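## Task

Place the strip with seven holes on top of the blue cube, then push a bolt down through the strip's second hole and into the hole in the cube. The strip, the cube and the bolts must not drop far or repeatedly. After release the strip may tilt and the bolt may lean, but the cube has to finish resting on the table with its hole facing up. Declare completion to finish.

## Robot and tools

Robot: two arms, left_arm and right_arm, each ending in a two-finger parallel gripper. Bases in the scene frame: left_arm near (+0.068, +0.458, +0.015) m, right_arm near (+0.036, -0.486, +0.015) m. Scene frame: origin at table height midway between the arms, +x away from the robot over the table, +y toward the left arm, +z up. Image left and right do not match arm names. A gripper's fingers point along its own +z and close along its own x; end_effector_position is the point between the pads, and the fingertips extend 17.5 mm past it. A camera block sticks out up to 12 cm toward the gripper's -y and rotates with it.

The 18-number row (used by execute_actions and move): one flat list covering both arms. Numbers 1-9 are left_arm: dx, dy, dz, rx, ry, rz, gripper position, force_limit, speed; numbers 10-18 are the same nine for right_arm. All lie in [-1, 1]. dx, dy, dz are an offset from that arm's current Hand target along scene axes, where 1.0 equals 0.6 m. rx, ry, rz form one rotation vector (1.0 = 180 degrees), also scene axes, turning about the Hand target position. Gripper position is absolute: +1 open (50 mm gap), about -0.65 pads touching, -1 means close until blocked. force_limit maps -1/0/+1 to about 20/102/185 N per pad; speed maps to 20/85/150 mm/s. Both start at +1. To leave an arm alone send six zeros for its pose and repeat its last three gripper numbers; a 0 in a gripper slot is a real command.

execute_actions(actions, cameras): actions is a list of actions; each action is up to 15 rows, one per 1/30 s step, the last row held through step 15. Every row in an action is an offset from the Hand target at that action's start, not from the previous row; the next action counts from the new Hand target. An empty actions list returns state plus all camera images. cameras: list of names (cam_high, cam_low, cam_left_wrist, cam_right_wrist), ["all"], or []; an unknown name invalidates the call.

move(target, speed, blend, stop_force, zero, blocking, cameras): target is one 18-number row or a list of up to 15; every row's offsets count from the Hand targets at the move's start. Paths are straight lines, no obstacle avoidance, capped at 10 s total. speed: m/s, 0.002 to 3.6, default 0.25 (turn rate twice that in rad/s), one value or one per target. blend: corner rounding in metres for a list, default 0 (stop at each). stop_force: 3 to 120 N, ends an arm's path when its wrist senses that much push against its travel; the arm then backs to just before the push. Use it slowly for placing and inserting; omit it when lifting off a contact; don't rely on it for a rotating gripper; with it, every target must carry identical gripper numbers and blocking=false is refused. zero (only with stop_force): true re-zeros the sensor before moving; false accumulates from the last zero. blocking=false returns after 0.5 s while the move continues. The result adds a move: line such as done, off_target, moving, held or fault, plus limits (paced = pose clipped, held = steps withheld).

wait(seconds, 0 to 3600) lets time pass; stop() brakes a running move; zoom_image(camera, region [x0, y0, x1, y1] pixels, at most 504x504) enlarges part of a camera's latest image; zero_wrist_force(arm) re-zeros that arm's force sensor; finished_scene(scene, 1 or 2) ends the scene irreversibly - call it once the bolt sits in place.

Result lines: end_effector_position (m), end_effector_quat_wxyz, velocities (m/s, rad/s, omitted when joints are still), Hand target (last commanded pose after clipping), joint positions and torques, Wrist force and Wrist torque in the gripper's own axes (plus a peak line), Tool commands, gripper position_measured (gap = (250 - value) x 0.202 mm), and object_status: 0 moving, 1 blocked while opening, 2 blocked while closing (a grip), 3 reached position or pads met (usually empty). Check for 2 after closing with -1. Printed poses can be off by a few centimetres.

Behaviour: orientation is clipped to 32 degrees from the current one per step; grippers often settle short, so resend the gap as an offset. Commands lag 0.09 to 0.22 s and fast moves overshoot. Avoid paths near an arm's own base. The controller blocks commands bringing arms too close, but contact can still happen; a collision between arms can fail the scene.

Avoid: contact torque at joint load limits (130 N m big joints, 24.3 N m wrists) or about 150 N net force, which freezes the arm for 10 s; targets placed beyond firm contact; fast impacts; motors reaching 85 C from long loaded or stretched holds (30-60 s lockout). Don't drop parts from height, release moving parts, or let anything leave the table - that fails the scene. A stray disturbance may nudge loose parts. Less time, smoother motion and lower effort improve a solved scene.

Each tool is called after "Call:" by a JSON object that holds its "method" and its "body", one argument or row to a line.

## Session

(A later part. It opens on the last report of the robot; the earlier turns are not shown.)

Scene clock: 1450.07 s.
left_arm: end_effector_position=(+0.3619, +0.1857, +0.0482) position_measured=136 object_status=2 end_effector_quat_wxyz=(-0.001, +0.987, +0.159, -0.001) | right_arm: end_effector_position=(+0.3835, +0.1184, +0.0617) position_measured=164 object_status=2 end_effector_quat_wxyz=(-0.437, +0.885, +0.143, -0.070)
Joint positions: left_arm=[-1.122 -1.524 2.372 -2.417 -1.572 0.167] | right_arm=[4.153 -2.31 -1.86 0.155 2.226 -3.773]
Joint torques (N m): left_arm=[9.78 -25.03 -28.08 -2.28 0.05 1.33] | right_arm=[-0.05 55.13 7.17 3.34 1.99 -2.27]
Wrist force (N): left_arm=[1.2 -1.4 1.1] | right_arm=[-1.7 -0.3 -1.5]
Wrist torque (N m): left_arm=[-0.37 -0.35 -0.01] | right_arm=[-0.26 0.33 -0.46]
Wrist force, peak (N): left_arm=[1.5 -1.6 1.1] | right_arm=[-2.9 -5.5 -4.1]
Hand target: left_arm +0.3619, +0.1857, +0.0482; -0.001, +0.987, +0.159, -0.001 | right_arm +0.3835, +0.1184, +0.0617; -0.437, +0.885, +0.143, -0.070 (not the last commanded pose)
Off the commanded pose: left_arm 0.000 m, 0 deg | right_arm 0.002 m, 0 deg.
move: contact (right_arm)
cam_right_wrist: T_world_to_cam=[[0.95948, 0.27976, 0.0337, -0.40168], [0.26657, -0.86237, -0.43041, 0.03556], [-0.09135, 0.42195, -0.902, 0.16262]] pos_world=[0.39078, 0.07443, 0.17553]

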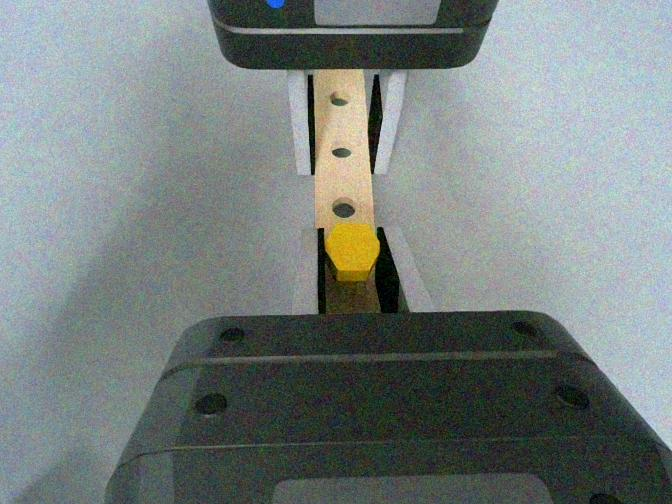

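Call:
{"method": "move", "body": {
  "target": [
    [0, 0, 0, 0, 0, 0, -1, -0.7, -0.7, 0, 0, 0.001, 0, 0, 0, -1, -0.6, -0.8],
    [0.0004, 0.0019, 0, 0, 0, 0, -1, -0.7, -0.7, 0.0004, 0.0019, 0.001, 0, 0, 0, -1, -0.6, -0.8]
  ],
  "speed": 0.01
}}

Call:
{"method": "move", "body": {
  "target": [0, 0, 0, 0, 0, 0, -1, -0.7, -0.7, 0, 0, -0.009, 0, 0, 0, -1, -0.6, -0.8],
  "speed": 0.01,
  "stop_force": 5,
  "cameras": ["cam_right_wrist"]
}}

Scene clock: 1466.77 s.
left_arm: end_effector_position=(+0.3622, +0.1868, +0.0482) position_measured=136 object_status=2 end_effector_quat_wxyz=(-0.001, +0.987, +0.159, -0.001) | right_arm: end_effector_position=(+0.3838, +0.1196, +0.0623) position_measured=164 object_status=2 end_effector_quat_wxyz=(-0.437, +0.885, +0.143, -0.070)
Joint positions: left_arm=[-1.12 -1.525 2.374 -2.417 -1.572 0.169] | right_arm=[4.154 -2.31 -1.857 0.152 2.226 -3.772]
Joint torques (N m): left_arm=[-1.17 -24.36 -8.43 -4.49 0.16 0.69] | right_arm=[8.8 44.43 17.35 3.38 -0.77 2.14]
Wrist force (N): left_arm=[1.2 -1.5 0.7] | right_arm=[-2.0 -0.3 -1.5]
Wrist torque (N m): left_arm=[-0.37 -0.35 -0.02] | right_arm=[-0.27 0.37 -0.46]
Wrist force, peak (N): left_arm=[1.4 -1.7 1.0] | right_arm=[-2.3 -0.3 -1.8]
Hand target: left_arm +0.3621, +0.1868, +0.0482; -0.001, +0.987, +0.159, -0.001 | right_arm +0.3837, +0.1196, +0.0623; -0.437, +0.885, +0.143, -0.070
Off the commanded pose: left_arm 0.000 m, 0 deg | right_arm 0.000 m, 0 deg.
move: done

Scene clock: 1467.77 s.
left_arm: end_effector_position=(+0.3621, +0.1868, +0.0482) position_measured=136 object_status=2 end_effector_quat_wxyz=(-0.001, +0.987, +0.159, -0.001) | right_arm: end_effector_position=(+0.3837, +0.1195, +0.0606) position_measured=164 object_status=2 end_effector_quat_wxyz=(-0.437, +0.885, +0.143, -0.070)
Joint positions: left_arm=[-1.12 -1.525 2.374 -2.417 -1.572 0.169] | right_arm=[4.154 -2.314 -1.857 0.156 2.226 -3.772]
Joint torques (N m): left_arm=[-9.67 -17.49 -6.36 -4.45 0.37 -1.37] | right_arm=[4.57 55.6 5.63 4.9 -0.68 2.02]
Wrist force (N): left_arm=[1.1 -1.2 0.9] | right_arm=[-2.0 -0.5 -1.8]
Wrist torque (N m): left_arm=[-0.33 -0.33 -0.02] | right_arm=[-0.29 0.38 -0.46]
Wrist force, peak (N): left_arm=[1.5 -1.5 1.0] | right_arm=[-3.6 -5.0 -5.4]
Hand target: left_arm +0.3621, +0.1868, +0.0482; -0.001, +0.987, +0.159, -0.001 | right_arm +0.3837, +0.1195, +0.0606; -0.437, +0.885, +0.143, -0.070 (not the last commanded pose)
Off the commanded pose: left_arm 0.000 m, 0 deg | right_arm 0.004 m, 0 deg.
move: contact (right_arm)
cam_right_wrist: T_world_to_cam=[[0.95948, 0.27976, 0.03366, -0.40213], [0.26656, -0.86243, -0.43029, 0.03593], [-0.09135, 0.42183, -0.90206, 0.16111]] pos_world=[0.39098, 0.07553, 0.17433]

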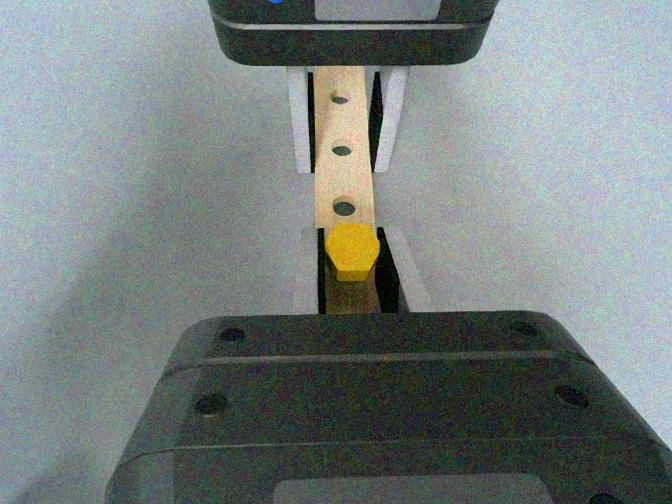

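Call:
{"method": "move", "body": {
  "target": [
    [0, 0, 0, 0, 0, 0, -1, -0.7, -0.7, 0, 0, 0.001, 0, 0, 0, -1, -0.6, -0.8],
    [0.0001, 0.0011, 0, 0, 0, 0, -1, -0.7, -0.7, 0.0001, 0.0011, 0.001, 0, 0, 0, -1, -0.6, -0.8]
  ],
  "speed": 0.01
}}

Call:
{"method": "move", "body": {
  "target": [0, 0, 0, 0, 0, 0, -1, -0.7, -0.7, 0, 0, -0.007, 0, 0, 0, -1, -0.6, -0.8],
  "speed": 0.01,
  "stop_force": 5,
  "cameras": ["cam_right_wrist"]
}}

Scene clock: 1482.47 s.
left_arm: end_effector_position=(+0.3621, +0.1875, +0.0481) position_measured=136 object_status=2 end_effector_quat_wxyz=(-0.001, +0.987, +0.159, -0.001) | right_arm: end_effector_position=(+0.3838, +0.1202, +0.0612) position_measured=164 object_status=2 end_effector_quat_wxyz=(-0.437, +0.885, +0.143, -0.070)
Joint positions: left_arm=[-1.119 -1.526 2.375 -2.417 -1.572 0.17] | right_arm=[4.154 -2.313 -1.855 0.154 2.225 -3.772]
Joint torques (N m): left_arm=[9.49 -28 -12.34 -4.64 2.14 1.77] | right_arm=[8.52 41.28 22.78 3.07 -0.54 1.84]
Wrist force (N): left_arm=[1.1 -1.1 0.8] | right_arm=[-1.8 -0.3 -1.9]
Wrist torque (N m): left_arm=[-0.32 -0.34 -0.02] | right_arm=[-0.26 0.35 -0.46]
Wrist force, peak (N): left_arm=[1.4 -1.7 1.0] | right_arm=[-2.4 -0.7 -1.8]
Hand target: left_arm +0.3622, +0.1875, +0.0482; -0.001, +0.987, +0.159, -0.001 | right_arm +0.3838, +0.1202, +0.0612; -0.437, +0.885, +0.143, -0.070
Off the commanded pose: left_arm 0.000 m, 0 deg | right_arm 0.000 m, 0 deg.
move: done

Scene clock: 1483.30 s.
left_arm: end_effector_position=(+0.3622, +0.1875, +0.0482) position_measured=136 object_status=2 end_effector_quat_wxyz=(-0.001, +0.987, +0.159, -0.001) | right_arm: end_effector_position=(+0.3838, +0.1202, +0.0607) position_measured=164 object_status=2 end_effector_quat_wxyz=(-0.437, +0.885, +0.143, -0.070)
Joint positions: left_arm=[-1.119 -1.526 2.375 -2.417 -1.572 0.17] | right_arm=[4.154 -2.314 -1.855 0.155 2.225 -3.772]
Joint torques (N m): left_arm=[10 -28.16 -28.7 -3.3 2.43 1.2] | right_arm=[4.52 53.74 5.04 3.4 -0.21 1.2]
Wrist force (N): left_arm=[1.2 -1.2 0.9] | right_arm=[-2.6 -3.1 -4.0]
Wrist torque (N m): left_arm=[-0.35 -0.35 -0.02] | right_arm=[-0.39 0.32 -0.46]
Wrist force, peak (N): left_arm=[1.3 -1.4 1.0] | right_arm=[-3.4 -8.1 -7.4]
Hand target: left_arm +0.3622, +0.1875, +0.0482; -0.001, +0.987, +0.159, -0.001 | right_arm +0.3838, +0.1202, +0.0607; -0.437, +0.885, +0.143, -0.070 (not the last commanded pose)
Off the commanded pose: left_arm 0.000 m, 0 deg | right_arm 0.004 m, 0 deg.
move: contact (right_arm)
cam_right_wrist: T_world_to_cam=[[0.95947, 0.27981, 0.03355, -0.40238], [0.26657, -0.86246, -0.43024, 0.0365], [-0.09145, 0.42174, -0.90209, 0.1611]] pos_world=[0.39108, 0.07613, 0.17453]

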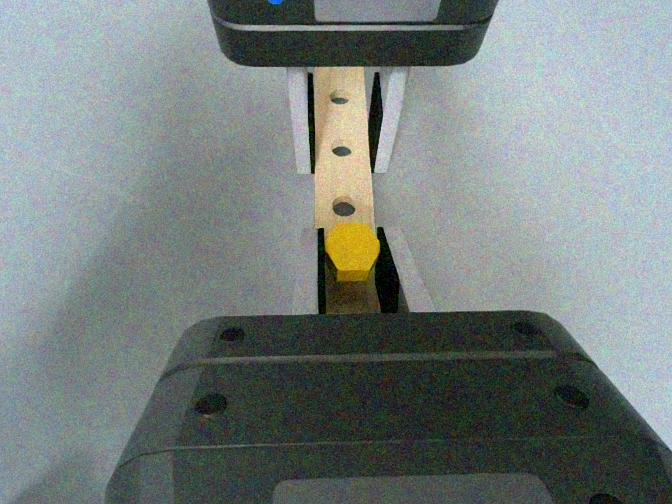

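Call:
{"method": "move", "body": {
  "target": [
    [0, 0, 0, 0, 0, 0, -1, -0.7, -0.7, 0, 0, 0.001, 0, 0, 0, -1, -0.6, -0.8],
    [-0.001, -0.0007, 0, 0, 0, 0, -1, -0.7, -0.7, -0.001, -0.0007, 0.001, 0, 0, 0, -1, -0.6, -0.8]
  ],
  "speed": 0.01
}}

Call:
{"method": "move", "body": {
  "target": [0, 0, 0, 0, 0, 0, -1, -0.7, -0.7, 0, 0, -0.007, 0, 0, 0, -1, -0.6, -0.8],
  "speed": 0.01,
  "stop_force": 5
}}

Scene clock: 1495.53 s.
left_arm: end_effector_position=(+0.3616, +0.1870, +0.0482) position_measured=136 object_status=2 end_effector_quat_wxyz=(-0.001, +0.987, +0.159, -0.001) | right_arm: end_effector_position=(+0.3832, +0.1197, +0.0613) position_measured=164 object_status=2 end_effector_quat_wxyz=(-0.437, +0.885, +0.143, -0.070)
Joint positions: left_arm=[-1.121 -1.526 2.375 -2.417 -1.572 0.168] | right_arm=[4.155 -2.312 -1.858 0.155 2.225 -3.771]
Joint torques (N m): left_arm=[-5.29 -28.41 -6.88 -2.47 1.89 0.25] | right_arm=[8.42 48.73 18.55 4.39 -0.81 2.08]
Wrist force (N): left_arm=[1.3 -1.4 0.8] | right_arm=[-1.9 -0.5 -1.8]
Wrist torque (N m): left_arm=[-0.36 -0.36 0.20] | right_arm=[-0.29 0.36 -0.46]
Wrist force, peak (N): left_arm=[1.6 -1.5 0.7] | right_arm=[-2.5 -3.0 -4.3]
Hand target: left_arm +0.3616, +0.1870, +0.0482; -0.001, +0.987, +0.159, -0.001 | right_arm +0.3832, +0.1197, +0.0613; -0.437, +0.885, +0.143, -0.070
Off the commanded pose: left_arm 0.000 m, 0 deg | right_arm 0.000 m, 0 deg.
move: done

Scene clock: 1496.40 s.
left_arm: end_effector_position=(+0.3616, +0.1870, +0.0482) position_measured=136 object_status=2 end_effector_quat_wxyz=(-0.001, +0.987, +0.159, -0.001) | right_arm: end_effector_position=(+0.3832, +0.1197, +0.0607) position_measured=164 object_status=2 end_effector_quat_wxyz=(-0.437, +0.885, +0.143, -0.070)
Joint positions: left_arm=[-1.121 -1.526 2.375 -2.417 -1.572 0.168] | right_arm=[4.155 -2.313 -1.858 0.156 2.225 -3.771]
Joint torques (N m): left_arm=[-5.95 -19.7 -6.34 -4.44 1.58 1.79] | right_arm=[6.18 53.46 3.13 3.9 -0.93 2.15]
Wrist force (N): left_arm=[1.1 -1.6 0.7] | right_arm=[-1.4 -3.2 -3.4]
Wrist torque (N m): left_arm=[-0.39 -0.33 0.20] | right_arm=[-0.34 0.39 -0.46]
Wrist force, peak (N): left_arm=[1.5 -1.4 1.1] | right_arm=[-2.0 -8.4 -6.8]
Hand target: left_arm +0.3616, +0.1870, +0.0482; -0.001, +0.987, +0.159, -0.001 | right_arm +0.3832, +0.1197, +0.0607; -0.437, +0.885, +0.143, -0.070 (not the last commanded pose)
Off the commanded pose: left_arm 0.000 m, 0 deg | right_arm 0.004 m, 0 deg.
move: contact (right_arm)

Call:
{"method": "move", "body": {
  "target": [
    [0, 0, 0, 0, 0, 0, -1, -0.7, -0.7, 0, 0, 0.001, 0, 0, 0, -1, -0.6, -0.8],
    [0.0003, 0.0004, 0, 0, 0, 0, -1, -0.7, -0.7, 0.0003, 0.0004, 0.001, 0, 0, 0, -1, -0.6, -0.8]
  ],
  "speed": 0.01
}}

Call:
{"method": "move", "body": {
  "target": [0, 0, 0, 0, 0, 0, -1, -0.7, -0.7, 0, 0, -0.007, 0, 0, 0, -1, -0.6, -0.8],
  "speed": 0.01,
  "stop_force": 8,
  "cameras": ["cam_right_wrist","cam_low"]
}}

Call:
{"method": "zoom_image", "body": {
  "camera": "cam_right_wrist",
  "region": [300, 200, 400, 320]
}}

Scene clock: 1536.63 s.
left_arm: end_effector_position=(+0.3617, +0.1873, +0.0481) position_measured=136 object_status=2 end_effector_quat_wxyz=(-0.001, +0.987, +0.159, -0.001) | right_arm: end_effector_position=(+0.3833, +0.1199, +0.0613) position_measured=164 object_status=2 end_effector_quat_wxyz=(-0.437, +0.885, +0.143, -0.070)
Joint positions: left_arm=[-1.12 -1.526 2.375 -2.417 -1.572 0.169] | right_arm=[4.155 -2.312 -1.857 0.154 2.225 -3.771]
Joint torques (N m): left_arm=[10.11 -27.65 -6.71 -4.58 0.42 1.28] | right_arm=[-5.38 41.34 24.77 3.77 0.86 0.62]
Wrist force (N): left_arm=[1.1 -1.5 0.8] | right_arm=[-2.0 -0.8 -1.7]
Wrist torque (N m): left_arm=[-0.37 -0.34 0.10] | right_arm=[-0.34 0.38 -0.47]
Wrist force, peak (N): left_arm=[1.2 -1.6 1.1] | right_arm=[-1.6 -3.7 -3.7]
Hand target: left_arm +0.3618, +0.1873, +0.0482; -0.001, +0.987, +0.159, -0.001 | right_arm +0.3833, +0.1199, +0.0613; -0.437, +0.885, +0.143, -0.070
Off the commanded pose: left_arm 0.000 m, 0 deg | right_arm 0.000 m, 0 deg.
move: done

Scene clock: 1537.53 s.
left_arm: end_effector_position=(+0.3618, +0.1873, +0.0482) position_measured=136 object_status=2 end_effector_quat_wxyz=(-0.001, +0.987, +0.159, -0.001) | right_arm: end_effector_position=(+0.3834, +0.1200, +0.0603) position_measured=164 object_status=2 end_effector_quat_wxyz=(-0.437, +0.885, +0.143, -0.070)
Joint positions: left_arm=[-1.12 -1.526 2.375 -2.417 -1.572 0.169] | right_arm=[4.155 -2.315 -1.857 0.157 2.225 -3.771]
Joint torques (N m): left_arm=[8.96 -29.77 -9.88 -4.4 0.07 -1.22] | right_arm=[-4.83 51.54 2.78 2.27 0.44 -0.23]
Wrist force (N): left_arm=[1.3 -1.4 1.0] | right_arm=[-1.0 -5.4 -4.8]
Wrist torque (N m): left_arm=[-0.35 -0.36 0.10] | right_arm=[-0.40 0.37 -0.47]
Wrist force, peak (N): left_arm=[1.1 -1.7 1.0] | right_arm=[-1.1 -11.2 -9.5]
Hand target: left_arm +0.3618, +0.1873, +0.0482; -0.001, +0.987, +0.159, -0.001 | right_arm +0.3834, +0.1200, +0.0603; -0.437, +0.885, +0.143, -0.070 (not the last commanded pose)
Off the commanded pose: left_arm 0.000 m, 0 deg | right_arm 0.003 m, 0 deg.
move: contact (right_arm)
cam_right_wrist: T_world_to_cam=[[0.95951, 0.27967, 0.03362, -0.40194], [0.26647, -0.86246, -0.43029, 0.03626], [-0.09134, 0.42183, -0.90206, 0.16064]] pos_world=[0.39068, 0.07593, 0.17403]
Images, in order (width x height): cam_low 672x504, cam_right_wrist 672x504.

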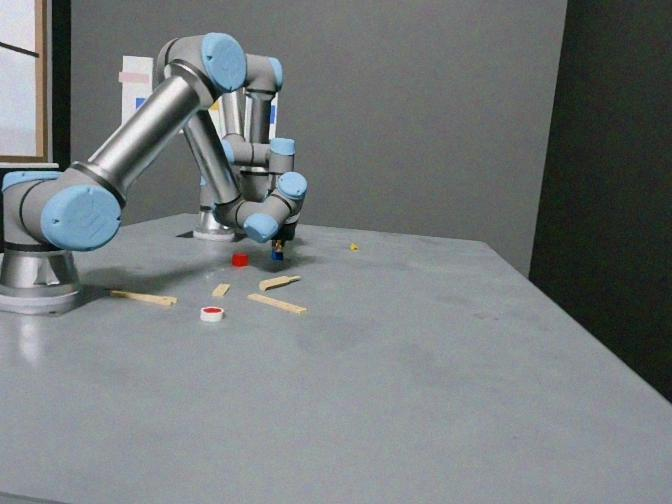

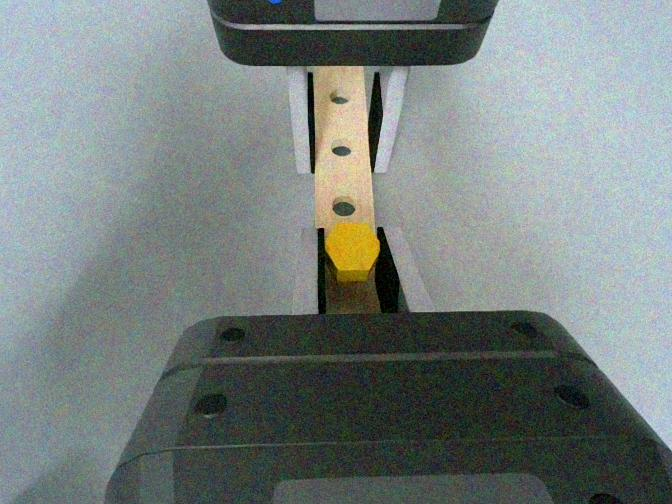

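Scaled by 4.200 from the camera's image (finer frame: 960x720).

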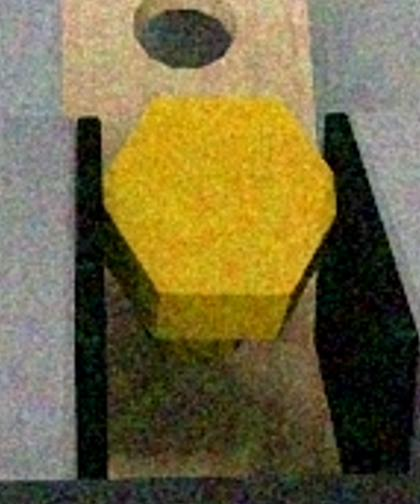

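Call:
{"method": "move", "body": {
  "target": [
    [0, 0, 0, 0, 0, 0, -1, -0.7, -0.7, 0, 0, 0.0005, 0, 0, 0, -1, -0.6, -0.8],
    [0, 0, 0, 0, 0, 0, -1, -0.7, -0.7, 0, 0, 0.0006, 0, 0, 0, 0.14, -0.6, -1]
  ],
  "speed": 0.01,
  "cameras": ["cam_right_wrist","cam_low"]
}}

Call:
{"method": "zoom_image", "body": {
  "camera": "cam_right_wrist",
  "region": [280, 180, 420, 320]
}}

Call:
{"method": "zoom_image", "body": {
  "camera": "cam_low",
  "region": [255, 215, 310, 265]
}}

Scene clock: 1565.77 s.
left_arm: end_effector_position=(+0.3618, +0.1873, +0.0482) position_measured=136 object_status=2 end_effector_quat_wxyz=(-0.001, +0.987, +0.159, -0.001) | right_arm: end_effector_position=(+0.3834, +0.1199, +0.0606) position_measured=132 object_status=0 end_effector_quat_wxyz=(-0.437, +0.885, +0.143, -0.070)
Joint positions: left_arm=[-1.12 -1.526 2.375 -2.417 -1.572 0.169] | right_arm=[4.155 -2.314 -1.857 0.156 2.225 -3.771]
Joint torques (N m): left_arm=[10.11 -29.12 -19.89 -3.61 -0.56 -1.34] | right_arm=[-4.3 55.5 14.1 5.31 2.05 -0.25]
Wrist force (N): left_arm=[1.1 -1.2 0.9] | right_arm=[-2.1 -0.4 -1.8]
Wrist torque (N m): left_arm=[-0.32 -0.34 0.10] | right_arm=[-0.28 0.40 -0.47]
Wrist force, peak (N): left_arm=[1.2 -1.8 1.0] | right_arm=[-1.1 -6.2 -5.8]
Hand target: left_arm +0.3618, +0.1873, +0.0482; -0.001, +0.987, +0.159, -0.001 | right_arm +0.3834, +0.1200, +0.0606; -0.437, +0.885, +0.143, -0.070
Off the commanded pose: left_arm 0.000 m, 0 deg | right_arm 0.000 m, 0 deg.
move: done
cam_right_wrist: T_world_to_cam=[[0.9595, 0.27969, 0.0336, -0.40195], [0.26648, -0.8625, -0.43022, 0.03642], [-0.09135, 0.42175, -0.9021, 0.16102]] pos_world=[0.39068, 0.07593, 0.17443]
Images, in order (width x height): cam_low 672x504, cam_right_wrist 672x504.

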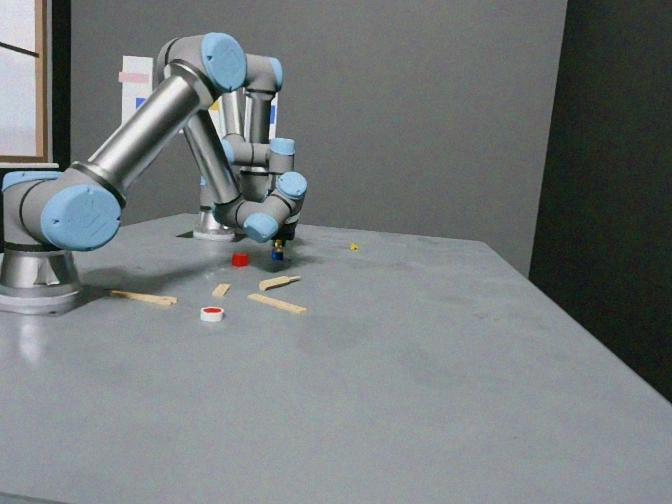

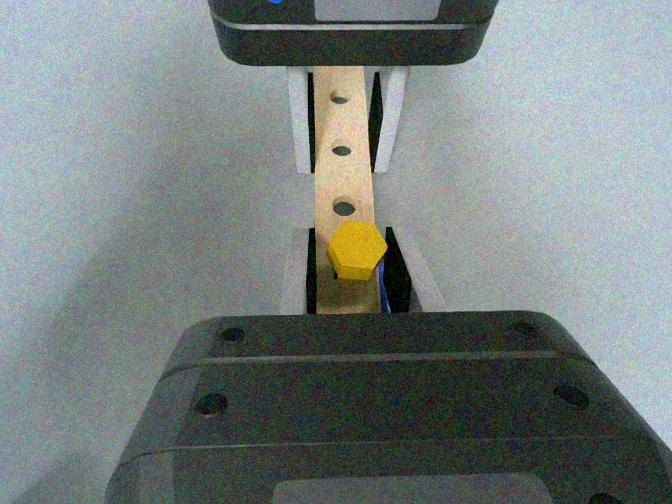

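Scaled by 3.600 from the camera's image (finer frame: 960x720).

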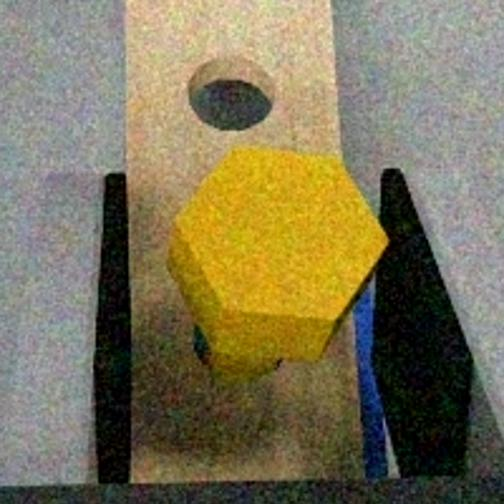

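Scaled by 9.164 from the camera's image (finer frame: 960x720).

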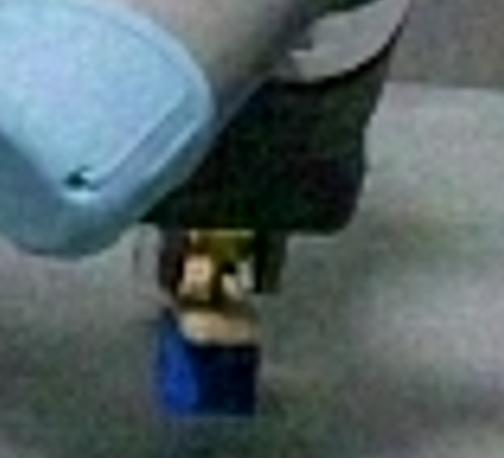

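Call:
{"method": "move", "body": {
  "target": [
    [0, 0, 0, 0, 0, 0, -1, -0.7, -0.7, 0, 0, 0.0002, 0, 0, 0, -1, -0.6, -1],
    [0, 0, 0, 0, 0, 0, -1, -0.7, -0.7, 0, 0, 0.035, 0, 0, 0, -1, -0.6, -1]
  ],
  "speed": 0.04,
  "cameras": ["cam_right_wrist","cam_low"]
}}

Call:
{"method": "zoom_image", "body": {
  "camera": "cam_right_wrist",
  "region": [280, 180, 420, 320]
}}

Call:
{"method": "zoom_image", "body": {
  "camera": "cam_low",
  "region": [255, 215, 310, 265]
}}

Scene clock: 1587.03 s.
left_arm: end_effector_position=(+0.3618, +0.1873, +0.0482) position_measured=136 object_status=2 end_effector_quat_wxyz=(-0.001, +0.987, +0.159, -0.001) | right_arm: end_effector_position=(+0.3834, +0.1200, +0.0817) position_measured=164 object_status=2 end_effector_quat_wxyz=(-0.437, +0.885, +0.143, -0.070) end_effector_velocity=(+0.000, +0.001, +0.000) end_effector_angular_velocity=(+0.003, -0.002, +0.001)
Joint positions: left_arm=[-1.12 -1.526 2.375 -2.417 -1.572 0.169] | right_arm=[4.155 -2.27 -1.858 0.114 2.225 -3.771]
Joint velocities: left_arm=[within noise] | right_arm=[0 -0.003 0.001 0.005 0 -0.001]
Joint torques (N m): left_arm=[10.03 -29.3 -28.68 -2.62 -0.78 -1.3] | right_arm=[-1.95 42.64 6.98 5.42 2.68 1.52]
Wrist force (N): left_arm=[1.3 -1.3 1.1] | right_arm=[-1.9 -0.3 -1.9]
Wrist torque (N m): left_arm=[-0.34 -0.37 0.10] | right_arm=[-0.26 0.37 -0.46]
Wrist force, peak (N): left_arm=[1.4 -1.8 1.0] | right_arm=[-2.0 -1.2 -2.2]
Hand target: left_arm +0.3618, +0.1873, +0.0482; -0.001, +0.987, +0.159, -0.001 | right_arm +0.3834, +0.1200, +0.0816; -0.437, +0.885, +0.143, -0.070
Off the commanded pose: left_arm 0.000 m, 0 deg | right_arm 0.000 m, 0 deg.
move: done
cam_right_wrist: T_world_to_cam=[[0.9595, 0.27969, 0.0336, -0.40266], [0.26648, -0.8625, -0.43022, 0.04546], [-0.09135, 0.42175, -0.9021, 0.17996]] pos_world=[0.39068, 0.07593, 0.19543]
Images, in order (width x height): cam_low 672x504, cam_right_wrist 672x504.

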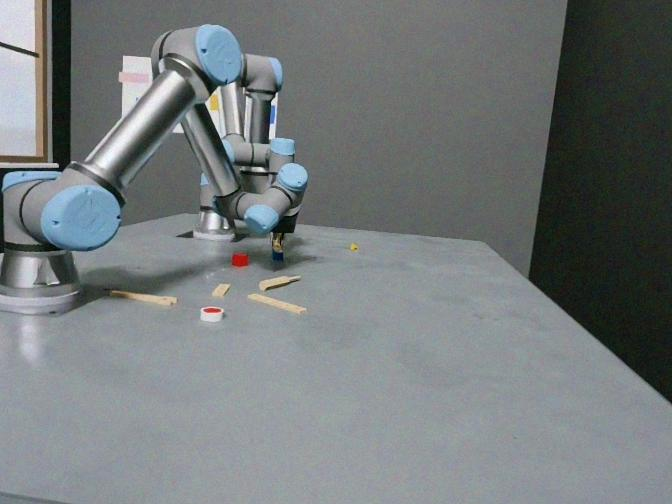

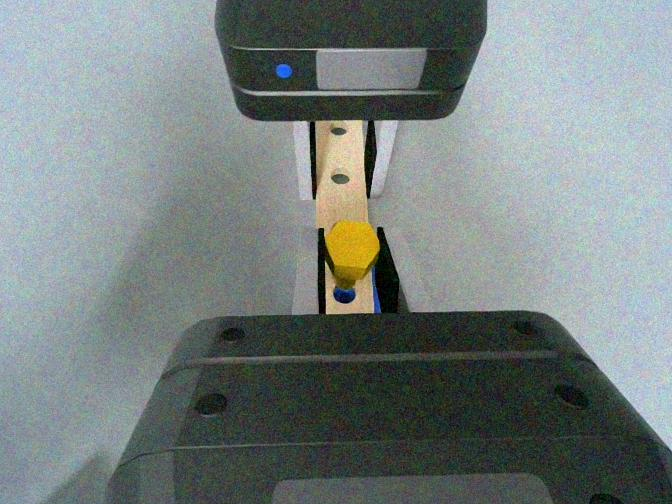

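Scaled by 3.600 from the camera's image (finer frame: 960x720).

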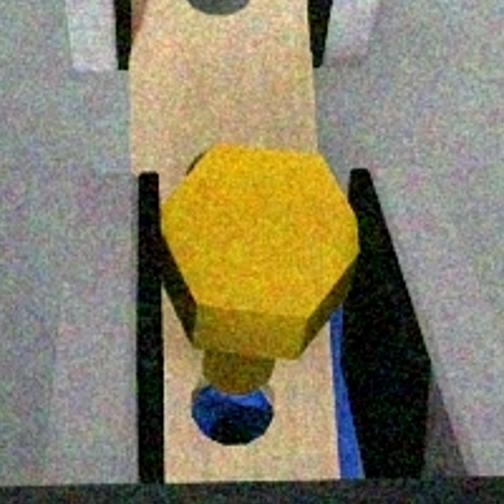

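Scaled by 9.164 from the camera's image (finer frame: 960x720).

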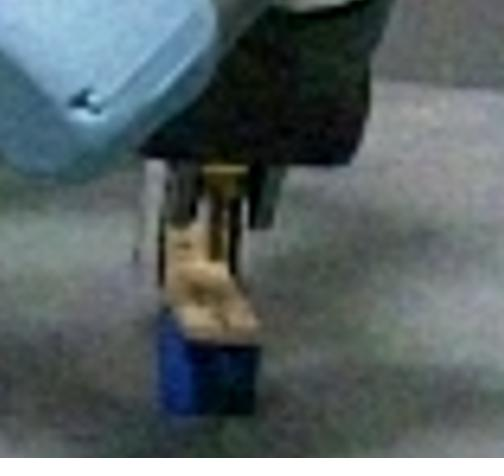

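Call:
{"method": "zoom_image", "body": {
  "camera": "cam_right_wrist",
  "region": [325, 275, 365, 315]
}}

Scaled by 12.600 from the camera's image (finer frame: 960x720).

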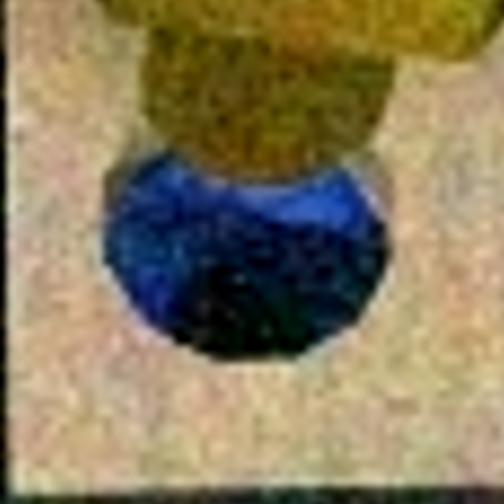

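Call:
{"method": "move", "body": {
  "target": [
    [0.0006, 0.0002, 0, 0, 0, 0, -1, -0.7, -0.7, 0, -0.0015, 0, 0, 0, 0, -1, -0.6, -1],
    [0.0006, 0.0002, 0, 0, 0, 0, -1, -0.7, -0.7, 0, -0.0015, -0.0168, 0, 0, 0, -1, -0.6, -1]
  ],
  "speed": 0.03,
  "cameras": ["cam_right_wrist"]
}}

Call:
{"method": "zoom_image", "body": {
  "camera": "cam_right_wrist",
  "region": [325, 265, 365, 305]
}}

Scene clock: 1608.47 s.
left_arm: end_effector_position=(+0.3621, +0.1874, +0.0482) position_measured=136 object_status=2 end_effector_quat_wxyz=(-0.001, +0.987, +0.159, -0.001) | right_arm: end_effector_position=(+0.3834, +0.1191, +0.0715) position_measured=164 object_status=2 end_effector_quat_wxyz=(-0.437, +0.885, +0.143, -0.070)
Joint positions: left_arm=[-1.119 -1.526 2.375 -2.417 -1.572 0.17] | right_arm=[4.154 -2.29 -1.86 0.135 2.225 -3.772]
Joint torques (N m): left_arm=[-5.64 -13.84 -25.6 -1.75 -0.63 1.2] | right_arm=[-1.62 55.2 24.79 2.52 1.93 -0.09]
Wrist force (N): left_arm=[1.3 -1.5 0.9] | right_arm=[-1.6 -0.5 -1.7]
Wrist torque (N m): left_arm=[-0.38 -0.36 -0.02] | right_arm=[-0.29 0.32 -0.42]
Wrist force, peak (N): left_arm=[1.4 -1.6 1.1] | right_arm=[-2.4 -0.5 -1.9]
Hand target: left_arm +0.3621, +0.1874, +0.0482; -0.001, +0.987, +0.159, -0.001 | right_arm +0.3834, +0.1191, +0.0716; -0.437, +0.885, +0.143, -0.070
Off the commanded pose: left_arm 0.000 m, 0 deg | right_arm 0.000 m, 0 deg.
move: done
cam_right_wrist: T_world_to_cam=[[0.95949, 0.2797, 0.03378, -0.4021], [0.26655, -0.86239, -0.43039, 0.04029], [-0.09125, 0.42196, -0.90201, 0.17107]] pos_world=[0.39068, 0.07503, 0.18523]

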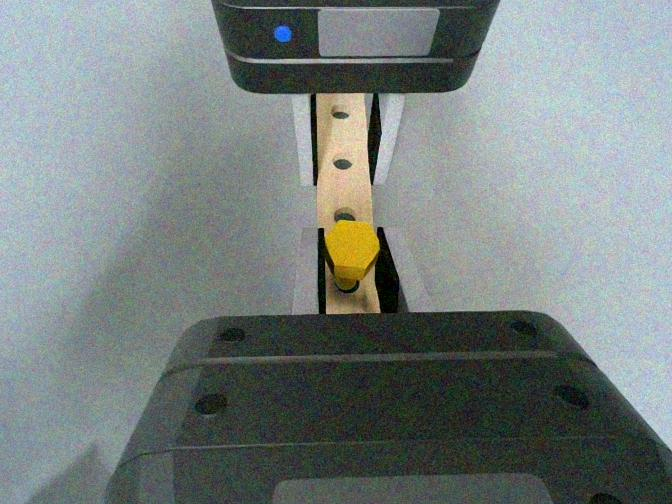

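Scaled by 12.600 from the camera's image (finer frame: 960x720).

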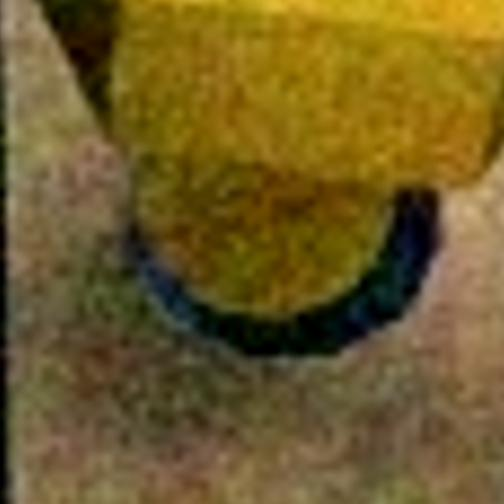

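Call:
{"method": "move", "body": {
  "target": [0, 0, 0, 0, 0, 0, -1, -0.7, -0.7, 0.0007, 0.0017, 0, 0, 0, 0, -1, -0.6, -1],
  "speed": 0.02
}}

Call:
{"method": "move", "body": {
  "target": [0, 0, 0, 0, 0, 0, -1, -0.7, -0.7, 0, 0, -0.023, 0, 0, 0, -1, -0.6, -1],
  "speed": 0.01,
  "stop_force": 5,
  "cameras": ["cam_right_wrist"]
}}

Call:
{"method": "zoom_image", "body": {
  "camera": "cam_right_wrist",
  "region": [280, 190, 420, 320]
}}

Scene clock: 1625.90 s.
left_arm: end_effector_position=(+0.3621, +0.1874, +0.0482) position_measured=136 object_status=2 end_effector_quat_wxyz=(-0.001, +0.987, +0.159, -0.001) | right_arm: end_effector_position=(+0.3838, +0.1201, +0.0716) position_measured=164 object_status=2 end_effector_quat_wxyz=(-0.437, +0.885, +0.143, -0.070)
Joint positions: left_arm=[-1.119 -1.526 2.375 -2.417 -1.572 0.17] | right_arm=[4.154 -2.292 -1.857 0.133 2.225 -3.772]
Joint torques (N m): left_arm=[-6.21 -14.05 -6.65 -1.56 0.44 -1.24] | right_arm=[7.2 44.42 5.47 5.52 -0.33 1.17]
Wrist force (N): left_arm=[1.3 -1.4 1.0] | right_arm=[-1.8 -0.6 -1.8]
Wrist torque (N m): left_arm=[-0.35 -0.37 -0.03] | right_arm=[-0.31 0.36 -0.42]
Wrist force, peak (N): left_arm=[1.3 -1.7 1.1] | right_arm=[-2.1 -0.7 -2.3]
Hand target: left_arm +0.3621, +0.1874, +0.0482; -0.001, +0.987, +0.159, -0.001 | right_arm +0.3838, +0.1201, +0.0716; -0.437, +0.885, +0.143, -0.070
Off the commanded pose: left_arm 0.000 m, 0 deg | right_arm 0.000 m, 0 deg.
move: done

Scene clock: 1627.80 s.
left_arm: end_effector_position=(+0.3621, +0.1874, +0.0482) position_measured=136 object_status=2 end_effector_quat_wxyz=(-0.001, +0.987, +0.159, -0.001) | right_arm: end_effector_position=(+0.3838, +0.1201, +0.0609) position_measured=164 object_status=2 end_effector_quat_wxyz=(-0.437, +0.885, +0.143, -0.070)
Joint positions: left_arm=[-1.119 -1.526 2.375 -2.417 -1.572 0.17] | right_arm=[4.154 -2.314 -1.856 0.154 2.225 -3.772]
Joint torques (N m): left_arm=[-8.04 -14.29 -7.58 -1.49 0.79 -1.09] | right_arm=[5.44 54.5 7.1 4.43 0.99 -1.83]
Wrist force (N): left_arm=[1.4 -1.3 0.8] | right_arm=[-2.1 -0.6 -1.6]
Wrist torque (N m): left_arm=[-0.34 -0.38 -0.02] | right_arm=[-0.30 0.39 -0.43]
Wrist force, peak (N): left_arm=[1.3 -1.5 1.3] | right_arm=[-4.4 -8.3 -6.2]
Hand target: left_arm +0.3621, +0.1874, +0.0482; -0.001, +0.987, +0.159, -0.001 | right_arm +0.3838, +0.1201, +0.0609; -0.437, +0.885, +0.143, -0.070 (not the last commanded pose)
Off the commanded pose: left_arm 0.000 m, 0 deg | right_arm 0.003 m, 0 deg.
move: contact (right_arm)
cam_right_wrist: T_world_to_cam=[[0.95951, 0.27967, 0.03362, -0.40238], [0.26647, -0.86246, -0.43029, 0.0365], [-0.09134, 0.42183, -0.90206, 0.16118]] pos_world=[0.39108, 0.07603, 0.17463]

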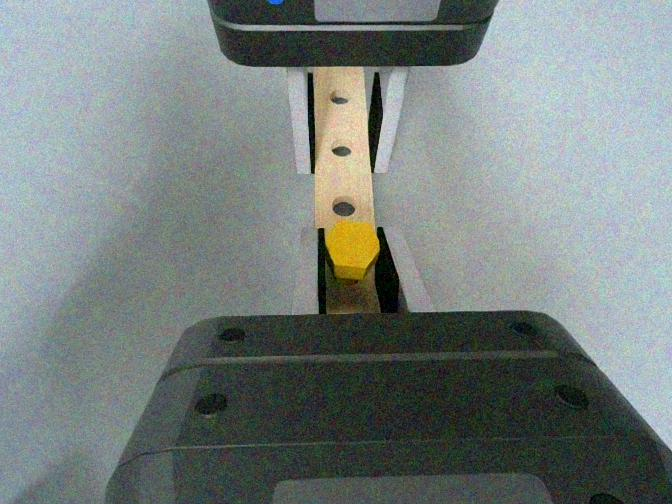

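Scaled by 3.600 from the camera's image (finer frame: 960x720).

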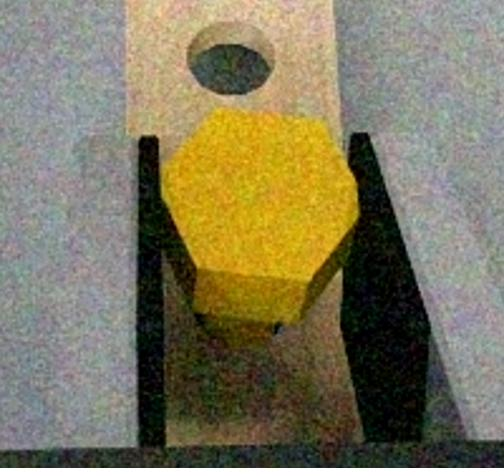

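Call:
{"method": "move", "body": {
  "target": [
    [0, 0, 0, 0, 0, 0, -1, -0.7, -0.7, 0, 0, 0.0005, 0, 0, 0, -1, -0.6, -1],
    [0, 0, 0, 0, 0, 0, -1, -0.7, -0.7, 0, 0, 0.0006, 0, 0, 0, 0.02, -0.6, -1]
  ],
  "speed": 0.01,
  "cameras": ["cam_right_wrist","cam_low"]
}}

Call:
{"method": "zoom_image", "body": {
  "camera": "cam_right_wrist",
  "region": [280, 190, 420, 320]
}}

Call:
{"method": "zoom_image", "body": {
  "camera": "cam_low",
  "region": [255, 215, 310, 265]
}}

Scene clock: 1638.80 s.
left_arm: end_effector_position=(+0.3621, +0.1874, +0.0482) position_measured=136 object_status=2 end_effector_quat_wxyz=(-0.001, +0.987, +0.159, -0.001) | right_arm: end_effector_position=(+0.3838, +0.1201, +0.0613) position_measured=150 object_status=3 end_effector_quat_wxyz=(-0.437, +0.885, +0.143, -0.070)
Joint positions: left_arm=[-1.119 -1.526 2.375 -2.417 -1.572 0.17] | right_arm=[4.154 -2.313 -1.856 0.154 2.225 -3.772]
Joint torques (N m): left_arm=[-7.65 -15.65 -6.92 -1.58 1.56 -1.08] | right_arm=[5.63 43.73 5.56 2.76 -0.68 0.14]
Wrist force (N): left_arm=[1.5 -1.5 0.7] | right_arm=[-1.8 -0.6 -1.9]
Wrist torque (N m): left_arm=[-0.36 -0.39 -0.02] | right_arm=[-0.30 0.35 -0.42]
Wrist force, peak (N): left_arm=[1.5 -1.5 1.1] | right_arm=[-2.0 -0.8 -2.1]
Hand target: left_arm +0.3621, +0.1874, +0.0482; -0.001, +0.987, +0.159, -0.001 | right_arm +0.3838, +0.1201, +0.0612; -0.437, +0.885, +0.143, -0.070
Off the commanded pose: left_arm 0.000 m, 0 deg | right_arm 0.000 m, 0 deg.
move: done
cam_right_wrist: T_world_to_cam=[[0.95952, 0.27963, 0.03371, -0.40241], [0.26647, -0.86247, -0.43027, 0.03667], [-0.09125, 0.42183, -0.90207, 0.1615]] pos_world=[0.39108, 0.07603, 0.17503]
Images, in order (width x height): cam_low 672x504, cam_right_wrist 672x504.

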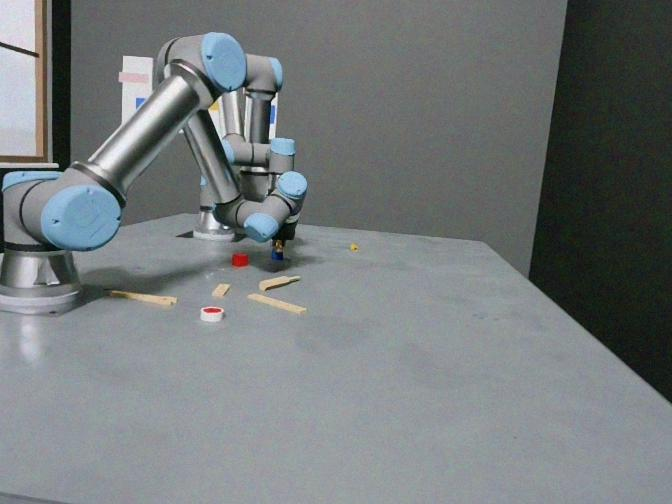

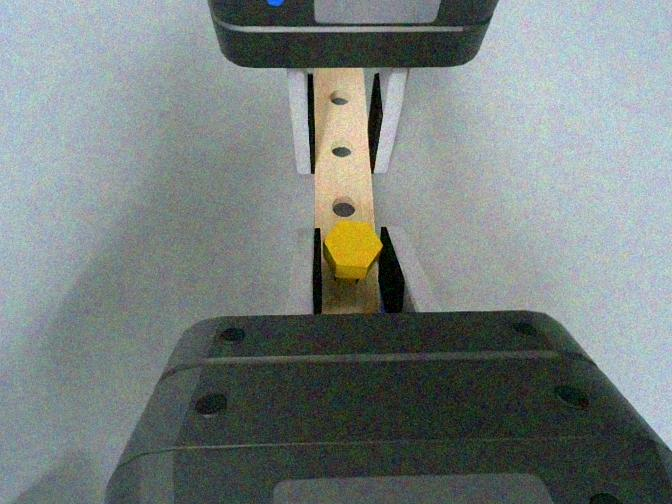

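Scaled by 3.600 from the camera's image (finer frame: 960x720).

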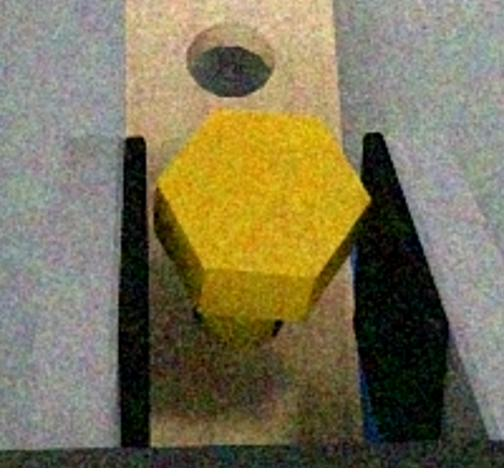

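Scaled by 9.164 from the camera's image (finer frame: 960x720).

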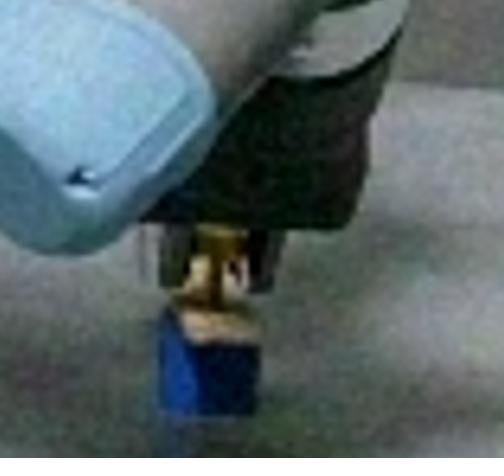

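Call:
{"method": "move", "body": {
  "target": [
    [0, 0, 0, 0, 0, 0, -1, -0.7, -0.7, 0, 0, 0.005, 0, 0, 0, 0.02, -0.6, -1],
    [-0.001, 0.0032, -0.015, -0.0596, -0.0197, 0, -1, -0.7, -0.7, 0, 0, 0.0085, 0, 0, 0, 0.02, -0.6, -1]
  ],
  "speed": 0.03,
  "cameras": ["all"]
}}

Call:
{"method": "zoom_image", "body": {
  "camera": "cam_right_wrist",
  "region": [280, 190, 420, 320]
}}

Call:
{"method": "zoom_image", "body": {
  "camera": "cam_low",
  "region": [255, 215, 310, 265]
}}

Scene clock: 1704.17 s.
left_arm: end_effector_position=(+0.3614, +0.1895, +0.0390) position_measured=136 object_status=2 end_effector_quat_wxyz=(+0.096, +0.983, +0.158, +0.014) end_effector_velocity=(+0.000, +0.001, +0.000) end_effector_angular_velocity=(+0.003, +0.001, +0.000) | right_arm: end_effector_position=(+0.3838, +0.1201, +0.0663) position_measured=150 object_status=3 end_effector_quat_wxyz=(-0.437, +0.885, +0.143, -0.070)
Joint positions: left_arm=[-1.092 -1.533 2.522 -2.75 -1.611 0.193] | right_arm=[4.154 -2.302 -1.856 0.144 2.225 -3.772]
Joint velocities: left_arm=[0 0 -0.001 0.005 0 0] | right_arm=[within noise]
Joint torques (N m): left_arm=[2.39 -17.13 -27.64 -1.99 -0.83 1.1] | right_arm=[5.83 54.25 4.98 2.7 -0.65 -2.27]
Wrist force (N): left_arm=[1.1 -1.1 0.9] | right_arm=[-1.7 -0.4 -1.9]
Wrist torque (N m): left_arm=[-0.24 -0.34 0.02] | right_arm=[-0.27 0.33 -0.43]
Wrist force, peak (N): left_arm=[1.5 -1.6 1.0] | right_arm=[-1.9 -1.5 -2.0]
Hand target: left_arm +0.3615, +0.1893, +0.0392; +0.096, +0.983, +0.158, +0.015 | right_arm +0.3838, +0.1201, +0.0663; -0.437, +0.885, +0.143, -0.070
Off the commanded pose: left_arm 0.000 m, 0 deg | right_arm 0.000 m, 0 deg.
move: done
cam_left_wrist: T_world_to_cam=[[0.953, 0.30266, 0.01359, -0.39655], [0.22678, -0.74237, 0.63044, 0.04126], [0.2009, -0.59773, -0.77612, 0.2015]] pos_world=[0.32808, 0.27109, 0.13576]
cam_right_wrist: T_world_to_cam=[[0.95951, 0.27967, 0.03362, -0.40256], [0.26647, -0.86246, -0.43029, 0.03887], [-0.09134, 0.42183, -0.90206, 0.16614]] pos_world=[0.39108, 0.07603, 0.18013]

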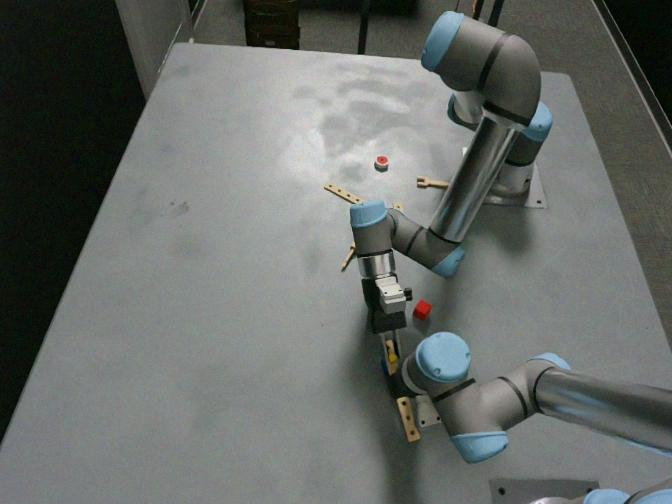

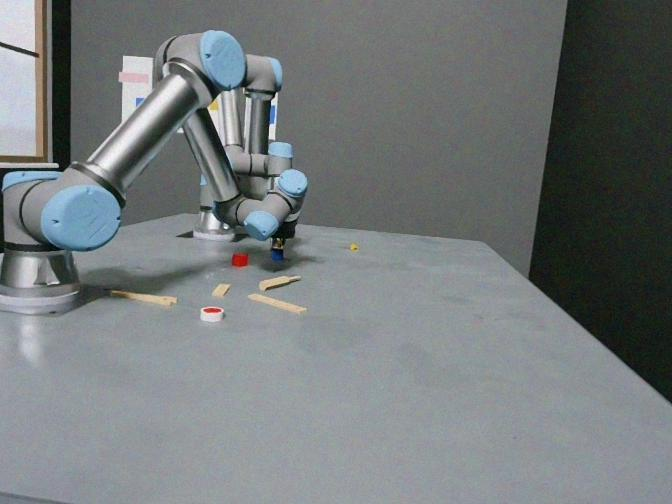

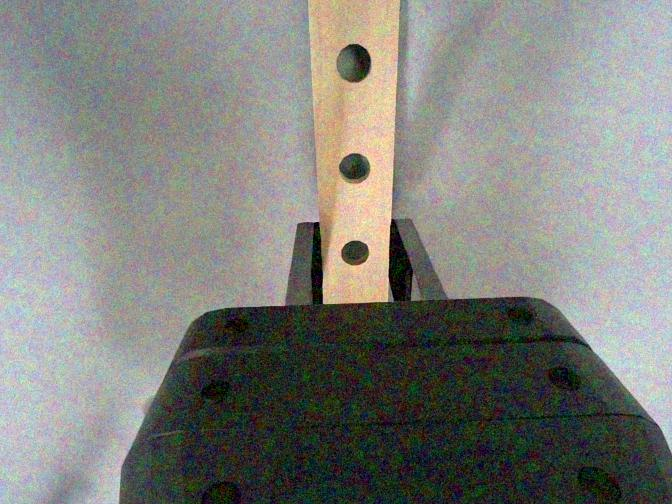

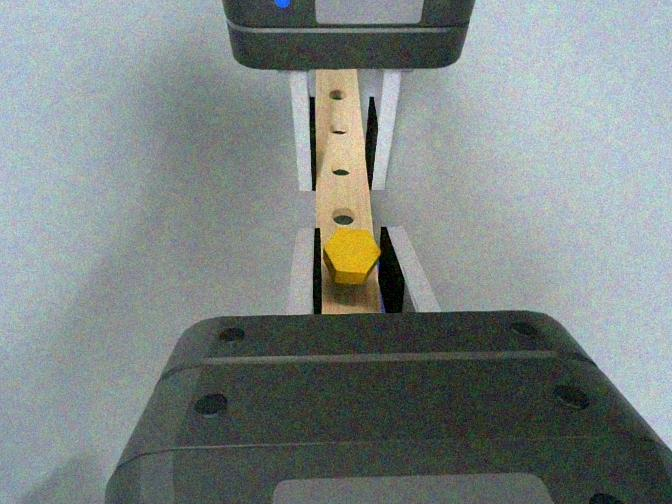

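Scaled by 3.600 from the camera's image (finer frame: 960x720).

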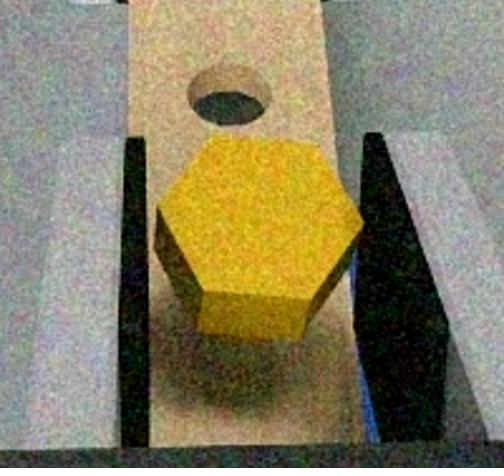

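Scaled by 9.164 from the camera's image (finer frame: 960x720).

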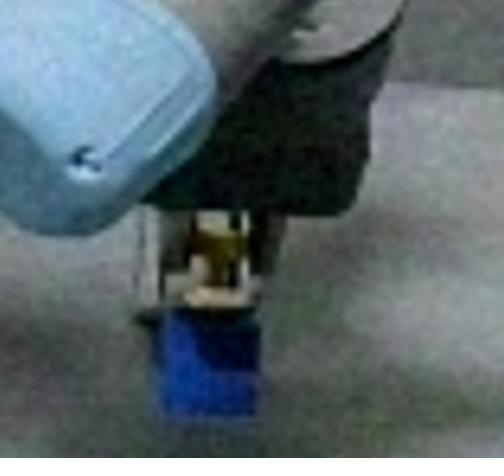

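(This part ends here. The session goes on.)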